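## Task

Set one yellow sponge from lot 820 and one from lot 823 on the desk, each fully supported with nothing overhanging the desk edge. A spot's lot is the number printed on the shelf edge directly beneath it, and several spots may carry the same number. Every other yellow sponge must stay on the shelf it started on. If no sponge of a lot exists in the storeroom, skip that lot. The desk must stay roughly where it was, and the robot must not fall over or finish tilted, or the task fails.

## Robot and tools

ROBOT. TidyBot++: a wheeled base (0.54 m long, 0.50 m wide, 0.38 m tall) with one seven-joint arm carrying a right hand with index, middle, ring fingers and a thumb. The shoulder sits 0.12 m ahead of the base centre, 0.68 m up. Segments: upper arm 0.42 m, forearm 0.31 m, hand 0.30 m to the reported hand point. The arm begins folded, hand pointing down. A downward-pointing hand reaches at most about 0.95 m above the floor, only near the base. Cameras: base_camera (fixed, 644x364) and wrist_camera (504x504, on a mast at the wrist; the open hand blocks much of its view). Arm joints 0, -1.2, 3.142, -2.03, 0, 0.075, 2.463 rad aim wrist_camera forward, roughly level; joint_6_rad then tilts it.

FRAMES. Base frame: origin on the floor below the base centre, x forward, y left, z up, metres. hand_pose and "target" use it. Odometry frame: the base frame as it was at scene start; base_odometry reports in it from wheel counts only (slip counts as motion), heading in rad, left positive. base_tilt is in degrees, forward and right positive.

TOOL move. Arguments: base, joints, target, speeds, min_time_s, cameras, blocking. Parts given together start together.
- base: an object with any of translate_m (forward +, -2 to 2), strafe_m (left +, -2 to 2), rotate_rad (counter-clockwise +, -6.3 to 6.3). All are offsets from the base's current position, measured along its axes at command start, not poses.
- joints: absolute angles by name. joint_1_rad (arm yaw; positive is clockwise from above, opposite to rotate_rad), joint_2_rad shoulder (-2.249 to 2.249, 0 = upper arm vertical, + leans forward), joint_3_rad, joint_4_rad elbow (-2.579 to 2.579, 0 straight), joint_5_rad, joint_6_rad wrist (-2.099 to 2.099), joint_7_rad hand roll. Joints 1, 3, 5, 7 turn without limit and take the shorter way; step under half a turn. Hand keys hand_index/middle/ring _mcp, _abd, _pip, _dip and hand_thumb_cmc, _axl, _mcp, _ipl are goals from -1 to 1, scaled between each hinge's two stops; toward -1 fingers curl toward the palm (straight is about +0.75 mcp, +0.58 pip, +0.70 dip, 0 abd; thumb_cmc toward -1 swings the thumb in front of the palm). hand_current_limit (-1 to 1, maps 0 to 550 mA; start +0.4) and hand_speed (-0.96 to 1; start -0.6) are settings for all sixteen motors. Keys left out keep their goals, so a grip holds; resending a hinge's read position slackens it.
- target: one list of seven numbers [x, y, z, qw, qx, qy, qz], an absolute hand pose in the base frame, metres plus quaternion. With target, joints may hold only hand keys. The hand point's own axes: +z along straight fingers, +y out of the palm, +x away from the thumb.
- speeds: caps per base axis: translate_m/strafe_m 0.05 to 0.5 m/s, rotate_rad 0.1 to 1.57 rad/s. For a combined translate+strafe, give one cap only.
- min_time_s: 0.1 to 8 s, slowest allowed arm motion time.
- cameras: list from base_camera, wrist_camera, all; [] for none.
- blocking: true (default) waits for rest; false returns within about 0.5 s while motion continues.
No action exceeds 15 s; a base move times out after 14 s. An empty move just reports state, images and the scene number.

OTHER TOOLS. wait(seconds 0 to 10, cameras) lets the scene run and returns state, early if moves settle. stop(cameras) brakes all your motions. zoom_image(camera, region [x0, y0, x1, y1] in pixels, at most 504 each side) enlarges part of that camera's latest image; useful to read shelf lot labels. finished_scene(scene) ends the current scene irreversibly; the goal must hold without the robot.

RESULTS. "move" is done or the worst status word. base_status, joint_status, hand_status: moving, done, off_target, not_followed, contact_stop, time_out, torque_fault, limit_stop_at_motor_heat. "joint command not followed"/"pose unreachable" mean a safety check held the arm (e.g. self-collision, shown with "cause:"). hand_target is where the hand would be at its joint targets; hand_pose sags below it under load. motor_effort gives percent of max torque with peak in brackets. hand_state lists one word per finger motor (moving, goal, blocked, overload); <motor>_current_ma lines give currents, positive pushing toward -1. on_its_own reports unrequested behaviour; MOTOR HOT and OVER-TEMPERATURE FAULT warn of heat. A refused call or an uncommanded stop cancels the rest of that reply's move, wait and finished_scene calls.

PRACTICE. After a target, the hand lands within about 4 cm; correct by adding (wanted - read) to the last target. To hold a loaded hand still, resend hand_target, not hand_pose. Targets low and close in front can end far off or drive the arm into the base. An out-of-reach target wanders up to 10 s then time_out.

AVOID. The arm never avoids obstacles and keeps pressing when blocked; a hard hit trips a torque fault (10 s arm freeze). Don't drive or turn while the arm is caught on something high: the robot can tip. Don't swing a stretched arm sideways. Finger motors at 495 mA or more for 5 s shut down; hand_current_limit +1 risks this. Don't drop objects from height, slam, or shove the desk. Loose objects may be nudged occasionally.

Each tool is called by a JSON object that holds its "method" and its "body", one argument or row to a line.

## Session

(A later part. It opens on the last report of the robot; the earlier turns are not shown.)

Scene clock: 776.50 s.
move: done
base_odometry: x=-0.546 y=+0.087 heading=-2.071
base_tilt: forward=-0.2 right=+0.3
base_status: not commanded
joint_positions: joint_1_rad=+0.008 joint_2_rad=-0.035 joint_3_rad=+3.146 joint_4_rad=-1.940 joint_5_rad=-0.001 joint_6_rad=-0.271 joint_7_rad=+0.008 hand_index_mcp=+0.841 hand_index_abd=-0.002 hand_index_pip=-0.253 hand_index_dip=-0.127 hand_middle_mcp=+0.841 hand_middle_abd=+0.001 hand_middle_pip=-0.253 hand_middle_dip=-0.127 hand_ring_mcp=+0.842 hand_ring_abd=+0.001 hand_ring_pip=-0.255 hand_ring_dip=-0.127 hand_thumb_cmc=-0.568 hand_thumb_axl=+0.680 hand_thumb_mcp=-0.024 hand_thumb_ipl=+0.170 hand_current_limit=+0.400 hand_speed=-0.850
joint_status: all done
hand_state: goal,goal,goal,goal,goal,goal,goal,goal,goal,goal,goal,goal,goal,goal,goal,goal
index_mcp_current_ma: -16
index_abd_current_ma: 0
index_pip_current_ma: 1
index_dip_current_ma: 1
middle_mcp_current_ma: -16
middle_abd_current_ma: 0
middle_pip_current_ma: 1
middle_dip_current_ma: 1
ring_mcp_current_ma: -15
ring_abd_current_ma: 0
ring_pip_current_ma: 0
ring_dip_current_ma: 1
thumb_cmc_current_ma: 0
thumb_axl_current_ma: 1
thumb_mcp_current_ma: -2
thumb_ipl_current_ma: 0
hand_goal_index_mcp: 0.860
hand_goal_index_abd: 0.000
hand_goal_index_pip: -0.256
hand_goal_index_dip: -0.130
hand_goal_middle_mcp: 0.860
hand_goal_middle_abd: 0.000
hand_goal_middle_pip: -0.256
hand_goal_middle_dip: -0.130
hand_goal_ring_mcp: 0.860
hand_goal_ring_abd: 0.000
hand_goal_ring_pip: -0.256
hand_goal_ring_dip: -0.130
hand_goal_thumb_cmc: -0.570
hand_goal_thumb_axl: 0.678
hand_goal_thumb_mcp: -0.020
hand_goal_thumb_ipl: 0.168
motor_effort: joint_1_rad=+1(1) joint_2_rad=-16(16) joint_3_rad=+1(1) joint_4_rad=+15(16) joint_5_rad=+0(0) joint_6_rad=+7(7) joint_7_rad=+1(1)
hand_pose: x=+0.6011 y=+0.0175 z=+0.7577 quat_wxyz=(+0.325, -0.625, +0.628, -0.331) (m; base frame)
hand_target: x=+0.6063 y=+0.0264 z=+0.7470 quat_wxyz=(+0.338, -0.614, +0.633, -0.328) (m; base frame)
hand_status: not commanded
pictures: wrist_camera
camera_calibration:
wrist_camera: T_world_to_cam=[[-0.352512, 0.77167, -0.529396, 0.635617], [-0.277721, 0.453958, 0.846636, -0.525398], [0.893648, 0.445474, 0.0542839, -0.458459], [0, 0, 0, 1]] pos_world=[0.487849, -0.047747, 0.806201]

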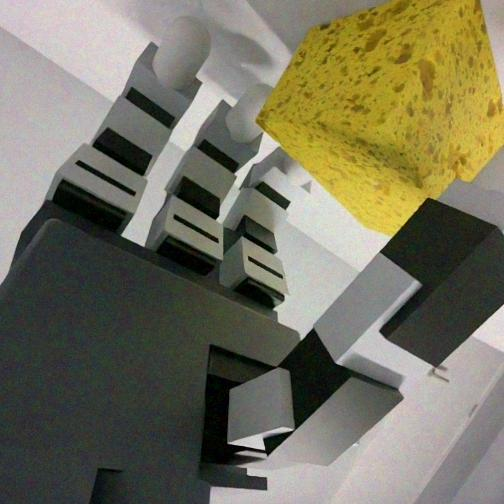

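{"method": "move", "body": {
  "joints": {"joint_2_rad":-0.08,"joint_4_rad":-1.59,"joint_6_rad":-0.68},
  "min_time_s": 3,
  "cameras": ["wrist_camera"]
}}

{"method": "move", "body": {
  "base": {"translate_m":-0.3},
  "cameras": ["wrist_camera"]
}}

Scene clock: 791.83 s.
move: done
base_odometry: x=-0.546 y=+0.087 heading=-2.071
base_tilt: forward=-0.2 right=+0.3
base_status: not commanded
joint_positions: joint_1_rad=+0.008 joint_2_rad=-0.061 joint_3_rad=+3.146 joint_4_rad=-1.618 joint_5_rad=-0.001 joint_6_rad=-0.597 joint_7_rad=+0.008 hand_index_mcp=+0.841 hand_index_abd=-0.002 hand_index_pip=-0.253 hand_index_dip=-0.127 hand_middle_mcp=+0.841 hand_middle_abd=+0.001 hand_middle_pip=-0.253 hand_middle_dip=-0.127 hand_ring_mcp=+0.842 hand_ring_abd=+0.001 hand_ring_pip=-0.255 hand_ring_dip=-0.127 hand_thumb_cmc=-0.568 hand_thumb_axl=+0.680 hand_thumb_mcp=-0.024 hand_thumb_ipl=+0.170 hand_current_limit=+0.400 hand_speed=-0.850
joint_status: all done
hand_state: goal,goal,goal,goal,goal,goal,goal,goal,goal,goal,goal,goal,goal,goal,goal,goal
index_mcp_current_ma: -16
index_abd_current_ma: 0
index_pip_current_ma: 1
index_dip_current_ma: 1
middle_mcp_current_ma: -16
middle_abd_current_ma: 0
middle_pip_current_ma: 1
middle_dip_current_ma: 1
ring_mcp_current_ma: -15
ring_abd_current_ma: 0
ring_pip_current_ma: 0
ring_dip_current_ma: 1
thumb_cmc_current_ma: 0
thumb_axl_current_ma: 1
thumb_mcp_current_ma: -2
thumb_ipl_current_ma: 0
hand_goal_index_mcp: 0.860
hand_goal_index_abd: 0.000
hand_goal_index_pip: -0.256
hand_goal_index_dip: -0.130
hand_goal_middle_mcp: 0.860
hand_goal_middle_abd: 0.000
hand_goal_middle_pip: -0.256
hand_goal_middle_dip: -0.130
hand_goal_ring_mcp: 0.860
hand_goal_ring_abd: 0.000
hand_goal_ring_pip: -0.256
hand_goal_ring_dip: -0.130
hand_goal_thumb_cmc: -0.570
hand_goal_thumb_axl: 0.678
hand_goal_thumb_mcp: -0.020
hand_goal_thumb_ipl: 0.168
motor_effort: joint_1_rad=+1(2) joint_2_rad=-15(17) joint_3_rad=+0(1) joint_4_rad=+16(17) joint_5_rad=+0(0) joint_6_rad=+7(8) joint_7_rad=+0(1)
hand_pose: x=+0.6125 y=+0.0174 z=+0.8689 quat_wxyz=(+0.332, -0.621, +0.624, -0.338) (m; base frame)
hand_target: x=+0.5957 y=+0.0264 z=+0.8767 quat_wxyz=(+0.329, -0.619, +0.638, -0.319) (m; base frame)
hand_status: not commanded
pictures: wrist_camera
camera_calibration:
wrist_camera: T_world_to_cam=[[-0.341255, 0.771486, -0.536986, 0.698296], [-0.296037, 0.453996, 0.840387, -0.599724], [0.892136, 0.445754, 0.0734596, -0.490419], [0, 0, 0, 1]] pos_world=[0.498277, -0.0478472, 0.915001]

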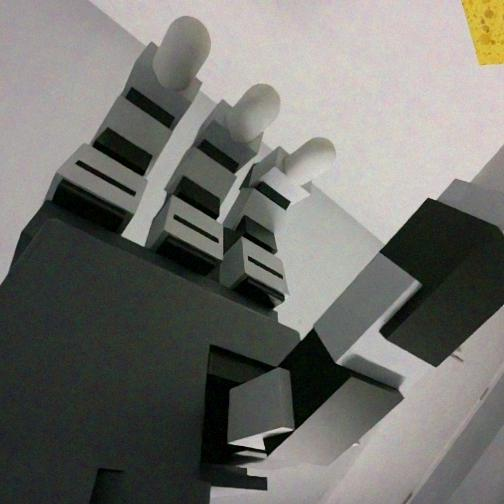

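Scene clock: 793.70 s.
move: done
base_odometry: x=-0.402 y=+0.351 heading=-2.071
base_tilt: forward=-0.2 right=+0.3
base_status: done
joint_positions: joint_1_rad=+0.008 joint_2_rad=-0.082 joint_3_rad=+3.146 joint_4_rad=-1.616 joint_5_rad=-0.001 joint_6_rad=-0.603 joint_7_rad=+0.008 hand_index_mcp=+0.842 hand_index_abd=-0.002 hand_index_pip=-0.254 hand_index_dip=-0.127 hand_middle_mcp=+0.842 hand_middle_abd=+0.001 hand_middle_pip=-0.253 hand_middle_dip=-0.127 hand_ring_mcp=+0.843 hand_ring_abd=+0.001 hand_ring_pip=-0.255 hand_ring_dip=-0.127 hand_thumb_cmc=-0.570 hand_thumb_axl=+0.680 hand_thumb_mcp=-0.023 hand_thumb_ipl=+0.170 hand_current_limit=+0.400 hand_speed=-0.850
joint_status: not commanded
hand_state: goal,goal,goal,goal,goal,goal,goal,goal,goal,goal,goal,goal,goal,goal,goal,goal
index_mcp_current_ma: -15
index_abd_current_ma: 0
index_pip_current_ma: 1
index_dip_current_ma: 1
middle_mcp_current_ma: -15
middle_abd_current_ma: 0
middle_pip_current_ma: 1
middle_dip_current_ma: 1
ring_mcp_current_ma: -14
ring_abd_current_ma: 0
ring_pip_current_ma: 0
ring_dip_current_ma: 1
thumb_cmc_current_ma: 0
thumb_axl_current_ma: 1
thumb_mcp_current_ma: -1
thumb_ipl_current_ma: 0
hand_goal_index_mcp: 0.860
hand_goal_index_abd: 0.000
hand_goal_index_pip: -0.256
hand_goal_index_dip: -0.130
hand_goal_middle_mcp: 0.860
hand_goal_middle_abd: 0.000
hand_goal_middle_pip: -0.256
hand_goal_middle_dip: -0.130
hand_goal_ring_mcp: 0.860
hand_goal_ring_abd: 0.000
hand_goal_ring_pip: -0.256
hand_goal_ring_dip: -0.130
hand_goal_thumb_cmc: -0.570
hand_goal_thumb_axl: 0.678
hand_goal_thumb_mcp: -0.020
hand_goal_thumb_ipl: 0.168
motor_effort: joint_1_rad=+0(4) joint_2_rad=-15(19) joint_3_rad=+0(4) joint_4_rad=+16(17) joint_5_rad=+0(1) joint_6_rad=+7(8) joint_7_rad=+0(1)
hand_pose: x=+0.6076 y=+0.0177 z=+0.8791 quat_wxyz=(+0.337, -0.619, +0.621, -0.343) (m; base frame)
hand_target: x=+0.5957 y=+0.0264 z=+0.8767 quat_wxyz=(+0.329, -0.619, +0.638, -0.319) (m; base frame)
hand_status: not commanded
pictures: wrist_camera
camera_calibration:
wrist_camera: T_world_to_cam=[[-0.332475, 0.771274, -0.542768, 0.701698], [-0.310456, 0.453929, 0.835204, -0.596554], [0.890549, 0.44619, 0.0885262, -0.49925], [0, 0, 0, 1]] pos_world=[0.4927, -0.0476473, 0.923301]

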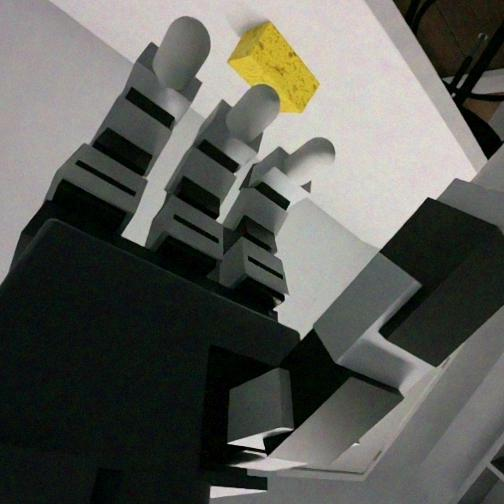

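{"method": "move", "body": {
  "joints": {"joint_2_rad":-0.068,"joint_4_rad":-0.80,"joint_6_rad":-1.47},
  "min_time_s": 2.5
}}

{"method": "move", "body": {
  "base": {"rotate_rad":1.571}
}}

{"method": "move", "body": {
  "base": {"translate_m":1.8,"strafe_m":0.09},
  "cameras": ["all"]
}}

Scene clock: 825.93 s.
move: done
base_odometry: x=-0.402 y=+0.351 heading=-2.071
base_tilt: forward=-0.2 right=+0.3
base_status: not commanded
joint_positions: joint_1_rad=+0.008 joint_2_rad=-0.081 joint_3_rad=+3.146 joint_4_rad=-0.827 joint_5_rad=-0.001 joint_6_rad=-1.386 joint_7_rad=+0.008 hand_index_mcp=+0.842 hand_index_abd=-0.002 hand_index_pip=-0.254 hand_index_dip=-0.127 hand_middle_mcp=+0.842 hand_middle_abd=+0.001 hand_middle_pip=-0.253 hand_middle_dip=-0.127 hand_ring_mcp=+0.843 hand_ring_abd=+0.001 hand_ring_pip=-0.255 hand_ring_dip=-0.127 hand_thumb_cmc=-0.570 hand_thumb_axl=+0.680 hand_thumb_mcp=-0.023 hand_thumb_ipl=+0.170 hand_current_limit=+0.400 hand_speed=-0.850
joint_status: all done
hand_state: goal,goal,goal,goal,goal,goal,goal,goal,goal,goal,goal,goal,goal,goal,goal,goal
index_mcp_current_ma: -15
index_abd_current_ma: 0
index_pip_current_ma: 1
index_dip_current_ma: 1
middle_mcp_current_ma: -15
middle_abd_current_ma: 0
middle_pip_current_ma: 1
middle_dip_current_ma: 1
ring_mcp_current_ma: -14
ring_abd_current_ma: 0
ring_pip_current_ma: 0
ring_dip_current_ma: 1
thumb_cmc_current_ma: 0
thumb_axl_current_ma: 1
thumb_mcp_current_ma: -1
thumb_ipl_current_ma: 0
hand_goal_index_mcp: 0.860
hand_goal_index_abd: 0.000
hand_goal_index_pip: -0.256
hand_goal_index_dip: -0.130
hand_goal_middle_mcp: 0.860
hand_goal_middle_abd: 0.000
hand_goal_middle_pip: -0.256
hand_goal_middle_dip: -0.130
hand_goal_ring_mcp: 0.860
hand_goal_ring_abd: 0.000
hand_goal_ring_pip: -0.256
hand_goal_ring_dip: -0.130
hand_goal_thumb_cmc: -0.570
hand_goal_thumb_axl: 0.678
hand_goal_thumb_mcp: -0.020
hand_goal_thumb_ipl: 0.168
motor_effort: joint_1_rad=+0(1) joint_2_rad=-11(17) joint_3_rad=+0(1) joint_4_rad=+12(17) joint_5_rad=+0(0) joint_6_rad=+7(8) joint_7_rad=+0(1)
hand_pose: x=+0.5083 y=+0.0188 z=+1.0999 quat_wxyz=(+0.339, -0.618, +0.620, -0.345) (m; base frame)
hand_target: x=+0.4942 y=+0.0264 z=+1.0895 quat_wxyz=(+0.325, -0.621, +0.640, -0.315) (m; base frame)
hand_status: not commanded
pictures: none

Scene clock: 828.23 s.
move: done
base_odometry: x=-0.402 y=+0.351 heading=-0.501
base_tilt: forward=-0.2 right=+0.3
base_status: done
joint_positions: joint_1_rad=+0.008 joint_2_rad=-0.070 joint_3_rad=+3.144 joint_4_rad=-0.826 joint_5_rad=-0.001 joint_6_rad=-1.388 joint_7_rad=+0.008 hand_index_mcp=+0.842 hand_index_abd=-0.002 hand_index_pip=-0.254 hand_index_dip=-0.127 hand_middle_mcp=+0.842 hand_middle_abd=+0.001 hand_middle_pip=-0.253 hand_middle_dip=-0.127 hand_ring_mcp=+0.843 hand_ring_abd=+0.001 hand_ring_pip=-0.255 hand_ring_dip=-0.127 hand_thumb_cmc=-0.570 hand_thumb_axl=+0.680 hand_thumb_mcp=-0.023 hand_thumb_ipl=+0.170 hand_current_limit=+0.400 hand_speed=-0.850
joint_status: not commanded
hand_state: goal,goal,goal,goal,goal,goal,goal,goal,goal,goal,goal,goal,goal,goal,goal,goal
index_mcp_current_ma: -15
index_abd_current_ma: 0
index_pip_current_ma: 1
index_dip_current_ma: 1
middle_mcp_current_ma: -15
middle_abd_current_ma: 0
middle_pip_current_ma: 1
middle_dip_current_ma: 1
ring_mcp_current_ma: -14
ring_abd_current_ma: 0
ring_pip_current_ma: 0
ring_dip_current_ma: 1
thumb_cmc_current_ma: 0
thumb_axl_current_ma: 1
thumb_mcp_current_ma: -1
thumb_ipl_current_ma: 0
hand_goal_index_mcp: 0.860
hand_goal_index_abd: 0.000
hand_goal_index_pip: -0.256
hand_goal_index_dip: -0.130
hand_goal_middle_mcp: 0.860
hand_goal_middle_abd: 0.000
hand_goal_middle_pip: -0.256
hand_goal_middle_dip: -0.130
hand_goal_ring_mcp: 0.860
hand_goal_ring_abd: 0.000
hand_goal_ring_pip: -0.256
hand_goal_ring_dip: -0.130
hand_goal_thumb_cmc: -0.570
hand_goal_thumb_axl: 0.678
hand_goal_thumb_mcp: -0.020
hand_goal_thumb_ipl: 0.168
motor_effort: joint_1_rad=+1(2) joint_2_rad=-11(14) joint_3_rad=+0(2) joint_4_rad=+12(13) joint_5_rad=+0(2) joint_6_rad=+7(8) joint_7_rad=+0(1)
hand_pose: x=+0.5126 y=+0.0197 z=+1.0951 quat_wxyz=(+0.335, -0.621, +0.621, -0.341) (m; base frame)
hand_target: x=+0.4942 y=+0.0264 z=+1.0895 quat_wxyz=(+0.325, -0.621, +0.640, -0.315) (m; base frame)
hand_status: not commanded
pictures: none

Scene clock: 832.80 s.
move: done
base_odometry: x=+1.220 y=-0.435 heading=-0.500
base_tilt: forward=-0.2 right=+0.3
base_status: done
joint_positions: joint_1_rad=+0.008 joint_2_rad=-0.067 joint_3_rad=+3.144 joint_4_rad=-0.825 joint_5_rad=-0.001 joint_6_rad=-1.390 joint_7_rad=+0.008 hand_index_mcp=+0.842 hand_index_abd=-0.002 hand_index_pip=-0.254 hand_index_dip=-0.127 hand_middle_mcp=+0.842 hand_middle_abd=+0.001 hand_middle_pip=-0.253 hand_middle_dip=-0.127 hand_ring_mcp=+0.843 hand_ring_abd=+0.001 hand_ring_pip=-0.255 hand_ring_dip=-0.127 hand_thumb_cmc=-0.570 hand_thumb_axl=+0.680 hand_thumb_mcp=-0.023 hand_thumb_ipl=+0.170 hand_current_limit=+0.400 hand_speed=-0.850
joint_status: not commanded
hand_state: goal,goal,goal,goal,goal,goal,goal,goal,goal,goal,goal,goal,goal,goal,goal,goal
index_mcp_current_ma: -14
index_abd_current_ma: 0
index_pip_current_ma: 0
index_dip_current_ma: 1
middle_mcp_current_ma: -14
middle_abd_current_ma: 0
middle_pip_current_ma: 1
middle_dip_current_ma: 1
ring_mcp_current_ma: -14
ring_abd_current_ma: 0
ring_pip_current_ma: 0
ring_dip_current_ma: 1
thumb_cmc_current_ma: 0
thumb_axl_current_ma: 1
thumb_mcp_current_ma: -1
thumb_ipl_current_ma: 0
hand_goal_index_mcp: 0.860
hand_goal_index_abd: 0.000
hand_goal_index_pip: -0.256
hand_goal_index_dip: -0.130
hand_goal_middle_mcp: 0.860
hand_goal_middle_abd: 0.000
hand_goal_middle_pip: -0.256
hand_goal_middle_dip: -0.130
hand_goal_ring_mcp: 0.860
hand_goal_ring_abd: 0.000
hand_goal_ring_pip: -0.256
hand_goal_ring_dip: -0.130
hand_goal_thumb_cmc: -0.570
hand_goal_thumb_axl: 0.678
hand_goal_thumb_mcp: -0.020
hand_goal_thumb_ipl: 0.168
motor_effort: joint_1_rad=+1(2) joint_2_rad=-11(14) joint_3_rad=+0(1) joint_4_rad=+12(13) joint_5_rad=+0(0) joint_6_rad=+7(8) joint_7_rad=+0(1)
hand_pose: x=+0.5134 y=+0.0197 z=+1.0941 quat_wxyz=(+0.334, -0.621, +0.622, -0.340) (m; base frame)
hand_target: x=+0.4942 y=+0.0264 z=+1.0895 quat_wxyz=(+0.325, -0.621, +0.640, -0.315) (m; base frame)
hand_status: not commanded
pictures: base_camera, wrist_camera
camera_calibration:
wrist_camera: T_world_to_cam=[[-0.3404, 0.770185, -0.53939, 0.785875], [-0.302565, 0.453418, 0.838371, -0.813741], [0.890271, 0.448582, 0.078687, -0.424352], [0, 0, 0, 1]] pos_world=[0.399092, -0.0459478, 1.1395]

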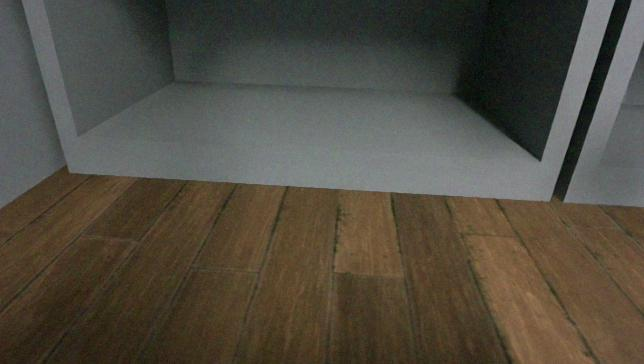

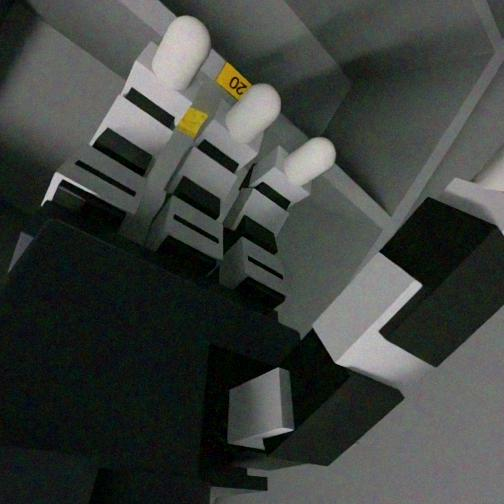

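{"method": "move", "body": {
  "base": {"translate_m":0.3,"rotate_rad":-0.04},
  "cameras": ["all"]
}}

Scene clock: 881.90 s.
move: done
base_odometry: x=+1.483 y=-0.579 heading=-0.541
base_tilt: forward=-0.2 right=+0.3
base_status: done
joint_positions: joint_1_rad=+0.008 joint_2_rad=-0.061 joint_3_rad=+3.144 joint_4_rad=-0.824 joint_5_rad=-0.001 joint_6_rad=-1.392 joint_7_rad=+0.008 hand_index_mcp=+0.842 hand_index_abd=-0.002 hand_index_pip=-0.254 hand_index_dip=-0.127 hand_middle_mcp=+0.842 hand_middle_abd=+0.001 hand_middle_pip=-0.254 hand_middle_dip=-0.127 hand_ring_mcp=+0.843 hand_ring_abd=+0.001 hand_ring_pip=-0.255 hand_ring_dip=-0.127 hand_thumb_cmc=-0.570 hand_thumb_axl=+0.680 hand_thumb_mcp=-0.023 hand_thumb_ipl=+0.170 hand_current_limit=+0.400 hand_speed=-0.850
joint_status: not commanded
hand_state: goal,goal,goal,goal,goal,goal,goal,goal,goal,goal,goal,goal,goal,goal,goal,goal
index_mcp_current_ma: -14
index_abd_current_ma: 0
index_pip_current_ma: 0
index_dip_current_ma: 1
middle_mcp_current_ma: -14
middle_abd_current_ma: 0
middle_pip_current_ma: 1
middle_dip_current_ma: 1
ring_mcp_current_ma: -14
ring_abd_current_ma: 0
ring_pip_current_ma: 0
ring_dip_current_ma: 1
thumb_cmc_current_ma: 0
thumb_axl_current_ma: 1
thumb_mcp_current_ma: -1
thumb_ipl_current_ma: 0
hand_goal_index_mcp: 0.860
hand_goal_index_abd: 0.000
hand_goal_index_pip: -0.256
hand_goal_index_dip: -0.130
hand_goal_middle_mcp: 0.860
hand_goal_middle_abd: 0.000
hand_goal_middle_pip: -0.256
hand_goal_middle_dip: -0.130
hand_goal_ring_mcp: 0.860
hand_goal_ring_abd: 0.000
hand_goal_ring_pip: -0.256
hand_goal_ring_dip: -0.130
hand_goal_thumb_cmc: -0.570
hand_goal_thumb_axl: 0.678
hand_goal_thumb_mcp: -0.020
hand_goal_thumb_ipl: 0.168
motor_effort: joint_1_rad=+1(2) joint_2_rad=-11(16) joint_3_rad=+0(2) joint_4_rad=+11(14) joint_5_rad=+0(1) joint_6_rad=+7(8) joint_7_rad=+0(1)
hand_pose: x=+0.5155 y=+0.0196 z=+1.0919 quat_wxyz=(+0.332, -0.622, +0.623, -0.338) (m; base frame)
hand_target: x=+0.4942 y=+0.0264 z=+1.0895 quat_wxyz=(+0.325, -0.621, +0.640, -0.315) (m; base frame)
hand_status: not commanded
pictures: base_camera, wrist_camera
camera_calibration:
wrist_camera: T_world_to_cam=[[-0.34367, 0.77025, -0.53722, 0.784727], [-0.297289, 0.453407, 0.840263, -0.816031], [0.890792, 0.448482, 0.0731644, -0.420293], [0, 0, 0, 1]] pos_world=[0.401483, -0.0459477, 1.138]

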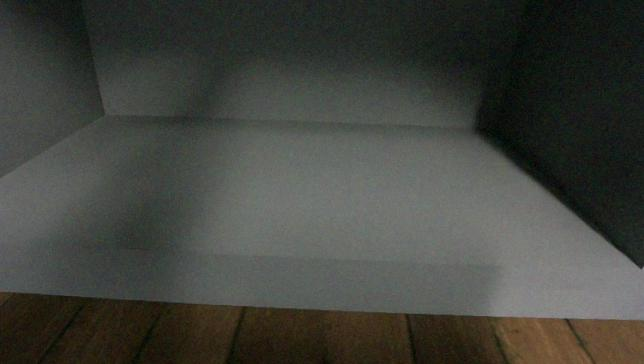

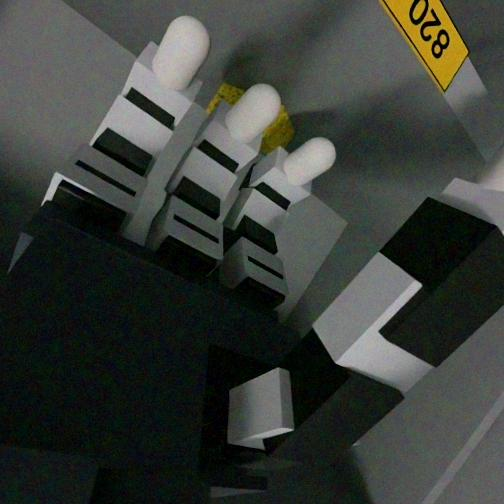

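{"method": "zoom_image", "body": {
  "camera": "wrist_camera",
  "region": [180, 50, 340, 210]
}}

Scaled by 3.150 from the camera's 504x504 image, which has a finer 720x720 frame.

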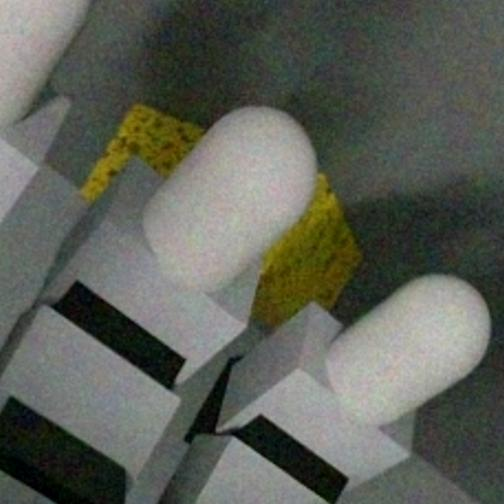

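{"method": "move", "body": {
  "joints": {"joint_6_rad":-1.17},
  "cameras": ["wrist_camera"]
}}

{"method": "zoom_image", "body": {
  "camera": "wrist_camera",
  "region": [200, 0, 400, 160]
}}

Scene clock: 913.53 s.
move: done
base_odometry: x=+1.483 y=-0.579 heading=-0.541
base_tilt: forward=-0.2 right=+0.3
base_status: not commanded
joint_positions: joint_1_rad=+0.008 joint_2_rad=-0.061 joint_3_rad=+3.144 joint_4_rad=-0.818 joint_5_rad=-0.001 joint_6_rad=-1.203 joint_7_rad=+0.008 hand_index_mcp=+0.845 hand_index_abd=-0.002 hand_index_pip=-0.254 hand_index_dip=-0.127 hand_middle_mcp=+0.845 hand_middle_abd=+0.001 hand_middle_pip=-0.254 hand_middle_dip=-0.127 hand_ring_mcp=+0.845 hand_ring_abd=+0.001 hand_ring_pip=-0.255 hand_ring_dip=-0.127 hand_thumb_cmc=-0.570 hand_thumb_axl=+0.680 hand_thumb_mcp=-0.022 hand_thumb_ipl=+0.170 hand_current_limit=+0.400 hand_speed=-0.850
joint_status: all done
hand_state: goal,goal,goal,goal,goal,goal,goal,goal,goal,goal,goal,goal,goal,goal,goal,goal
index_mcp_current_ma: -11
index_abd_current_ma: 0
index_pip_current_ma: 0
index_dip_current_ma: 1
middle_mcp_current_ma: -11
middle_abd_current_ma: 0
middle_pip_current_ma: 0
middle_dip_current_ma: 1
ring_mcp_current_ma: -11
ring_abd_current_ma: 0
ring_pip_current_ma: 0
ring_dip_current_ma: 1
thumb_cmc_current_ma: 0
thumb_axl_current_ma: 1
thumb_mcp_current_ma: -1
thumb_ipl_current_ma: 0
hand_goal_index_mcp: 0.860
hand_goal_index_abd: 0.000
hand_goal_index_pip: -0.256
hand_goal_index_dip: -0.130
hand_goal_middle_mcp: 0.860
hand_goal_middle_abd: 0.000
hand_goal_middle_pip: -0.256
hand_goal_middle_dip: -0.130
hand_goal_ring_mcp: 0.860
hand_goal_ring_abd: 0.000
hand_goal_ring_pip: -0.256
hand_goal_ring_dip: -0.130
hand_goal_thumb_cmc: -0.570
hand_goal_thumb_axl: 0.678
hand_goal_thumb_mcp: -0.020
hand_goal_thumb_ipl: 0.168
motor_effort: joint_1_rad=+1(1) joint_2_rad=-13(13) joint_3_rad=+0(1) joint_4_rad=+12(14) joint_5_rad=+0(0) joint_6_rad=+8(9) joint_7_rad=+0(1)
hand_pose: x=+0.5563 y=+0.0192 z=+1.1370 quat_wxyz=(+0.391, -0.587, +0.588, -0.397) (m; base frame)
hand_target: x=+0.5582 y=+0.0264 z=+1.1577 quat_wxyz=(+0.417, -0.567, +0.584, -0.405) (m; base frame)
hand_status: not commanded
pictures: wrist_camera
camera_calibration:
wrist_camera: T_world_to_cam=[[-0.233252, 0.76929, -0.5948, 0.827384], [-0.453696, 0.454921, 0.766294, -0.670512], [0.86009, 0.448597, 0.242913, -0.635577], [0, 0, 0, 1]] pos_world=[0.435433, -0.0463501, 1.16033]

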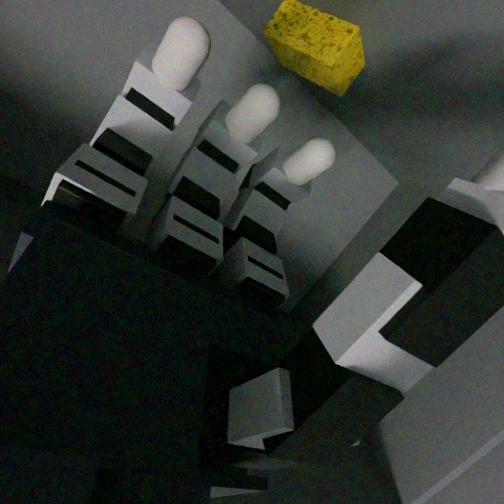

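Scaled by 2.520 from the camera's 504x504 image, which has a finer 720x720 frame.

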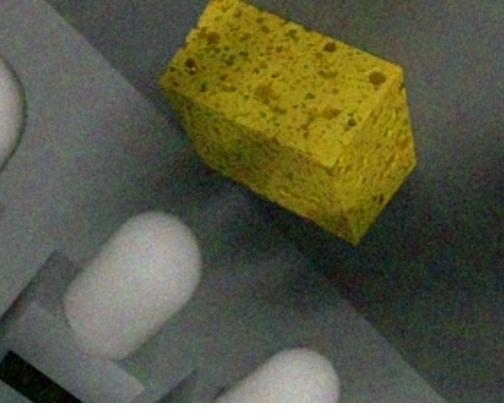

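{"method": "move", "body": {
  "base": {"translate_m":-0.13,"strafe_m":-0.11}
}}

{"method": "move", "body": {
  "joints": {"joint_1_rad":0.0,"joint_2_rad":0.40,"joint_4_rad":-0.40,"joint_5_rad":-0.726,"joint_6_rad":-1.56,"joint_7_rad":0.61,"hand_index_mcp":0.808,"hand_middle_mcp":0.808,"hand_ring_mcp":0.808,"hand_index_pip":-0.212,"hand_middle_pip":-0.212,"hand_ring_pip":-0.212,"hand_index_dip":-0.087,"hand_middle_dip":-0.087,"hand_ring_dip":-0.087,"hand_thumb_mcp":0.0},
  "min_time_s": 4,
  "cameras": ["all"]
}}

Scene clock: 1063.67 s.
move: done
base_odometry: x=+1.315 y=-0.606 heading=-0.541
base_tilt: forward=-0.2 right=+0.3
base_status: done
joint_positions: joint_1_rad=+0.008 joint_2_rad=-0.071 joint_3_rad=+3.144 joint_4_rad=-0.818 joint_5_rad=-0.001 joint_6_rad=-1.203 joint_7_rad=+0.008 hand_index_mcp=+0.845 hand_index_abd=-0.002 hand_index_pip=-0.254 hand_index_dip=-0.127 hand_middle_mcp=+0.845 hand_middle_abd=+0.001 hand_middle_pip=-0.254 hand_middle_dip=-0.127 hand_ring_mcp=+0.845 hand_ring_abd=+0.001 hand_ring_pip=-0.255 hand_ring_dip=-0.127 hand_thumb_cmc=-0.570 hand_thumb_axl=+0.680 hand_thumb_mcp=-0.022 hand_thumb_ipl=+0.170 hand_current_limit=+0.400 hand_speed=-0.850
joint_status: not commanded
hand_state: goal,goal,goal,goal,goal,goal,goal,goal,goal,goal,goal,goal,goal,goal,goal,goal
index_mcp_current_ma: -11
index_abd_current_ma: 0
index_pip_current_ma: 0
index_dip_current_ma: 1
middle_mcp_current_ma: -11
middle_abd_current_ma: 0
middle_pip_current_ma: 0
middle_dip_current_ma: 1
ring_mcp_current_ma: -11
ring_abd_current_ma: 0
ring_pip_current_ma: 0
ring_dip_current_ma: 1
thumb_cmc_current_ma: 0
thumb_axl_current_ma: 0
thumb_mcp_current_ma: -1
thumb_ipl_current_ma: 0
hand_goal_index_mcp: 0.860
hand_goal_index_abd: 0.000
hand_goal_index_pip: -0.256
hand_goal_index_dip: -0.130
hand_goal_middle_mcp: 0.860
hand_goal_middle_abd: 0.000
hand_goal_middle_pip: -0.256
hand_goal_middle_dip: -0.130
hand_goal_ring_mcp: 0.860
hand_goal_ring_abd: 0.000
hand_goal_ring_pip: -0.256
hand_goal_ring_dip: -0.130
hand_goal_thumb_cmc: -0.570
hand_goal_thumb_axl: 0.678
hand_goal_thumb_mcp: -0.020
hand_goal_thumb_ipl: 0.168
motor_effort: joint_1_rad=+0(3) joint_2_rad=-12(16) joint_3_rad=+0(2) joint_4_rad=+13(14) joint_5_rad=+0(1) joint_6_rad=+8(9) joint_7_rad=+1(1)
hand_pose: x=+0.5517 y=+0.0193 z=+1.1413 quat_wxyz=(+0.393, -0.585, +0.586, -0.400) (m; base frame)
hand_target: x=+0.5582 y=+0.0264 z=+1.1577 quat_wxyz=(+0.417, -0.567, +0.584, -0.405) (m; base frame)
hand_status: not commanded
pictures: none

Scene clock: 1068.00 s.
move: done
base_odometry: x=+1.315 y=-0.606 heading=-0.541
base_tilt: forward=-0.2 right=+0.3
base_status: not commanded
joint_positions: joint_1_rad=+0.008 joint_2_rad=+0.380 joint_3_rad=+3.144 joint_4_rad=-0.428 joint_5_rad=-0.683 joint_6_rad=-1.477 joint_7_rad=+0.569 hand_index_mcp=+0.802 hand_index_abd=-0.002 hand_index_pip=-0.216 hand_index_dip=-0.088 hand_middle_mcp=+0.802 hand_middle_abd=+0.001 hand_middle_pip=-0.216 hand_middle_dip=-0.088 hand_ring_mcp=+0.802 hand_ring_abd=+0.001 hand_ring_pip=-0.216 hand_ring_dip=-0.089 hand_thumb_cmc=-0.570 hand_thumb_axl=+0.680 hand_thumb_mcp=-0.002 hand_thumb_ipl=+0.170 hand_current_limit=+0.400 hand_speed=-0.850
joint_status: all done
hand_state: goal,goal,goal,goal,goal,goal,goal,goal,goal,goal,goal,goal,goal,goal,goal,goal
index_mcp_current_ma: -3
index_abd_current_ma: 0
index_pip_current_ma: -1
index_dip_current_ma: 0
middle_mcp_current_ma: -3
middle_abd_current_ma: 0
middle_pip_current_ma: -1
middle_dip_current_ma: -1
ring_mcp_current_ma: -3
ring_abd_current_ma: 0
ring_pip_current_ma: -1
ring_dip_current_ma: -1
thumb_cmc_current_ma: 0
thumb_axl_current_ma: 0
thumb_mcp_current_ma: -1
thumb_ipl_current_ma: 0
hand_goal_index_mcp: 0.808
hand_goal_index_abd: 0.000
hand_goal_index_pip: -0.212
hand_goal_index_dip: -0.086
hand_goal_middle_mcp: 0.808
hand_goal_middle_abd: 0.000
hand_goal_middle_pip: -0.212
hand_goal_middle_dip: -0.086
hand_goal_ring_mcp: 0.808
hand_goal_ring_abd: 0.000
hand_goal_ring_pip: -0.212
hand_goal_ring_dip: -0.086
hand_goal_thumb_cmc: -0.570
hand_goal_thumb_axl: 0.678
hand_goal_thumb_mcp: 0.000
hand_goal_thumb_ipl: 0.168
motor_effort: joint_1_rad=+1(2) joint_2_rad=-24(25) joint_3_rad=-1(1) joint_4_rad=+12(14) joint_5_rad=-4(4) joint_6_rad=+6(10) joint_7_rad=+1(2)
hand_pose: x=+0.6405 y=+0.1702 z=+1.0668 quat_wxyz=(+0.464, -0.803, +0.319, -0.194) (m; base frame)
hand_target: x=+0.6227 y=+0.1793 z=+1.0567 quat_wxyz=(+0.457, -0.827, +0.283, -0.163) (m; base frame)
hand_status: not commanded
pictures: base_camera, wrist_camera
camera_calibration:
wrist_camera: T_world_to_cam=[[-0.766117, 0.304507, -0.565986, 1.07876], [-0.576989, 0.0620458, 0.814392, -0.552716], [0.283105, 0.950487, 0.128163, -0.352164], [0, 0, 0, 1]] pos_world=[0.607241, 0.0405315, 1.10582]

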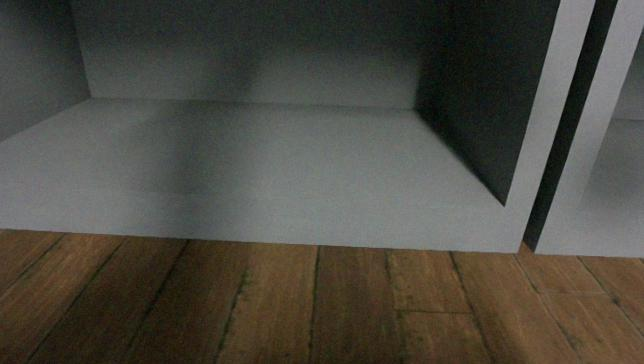

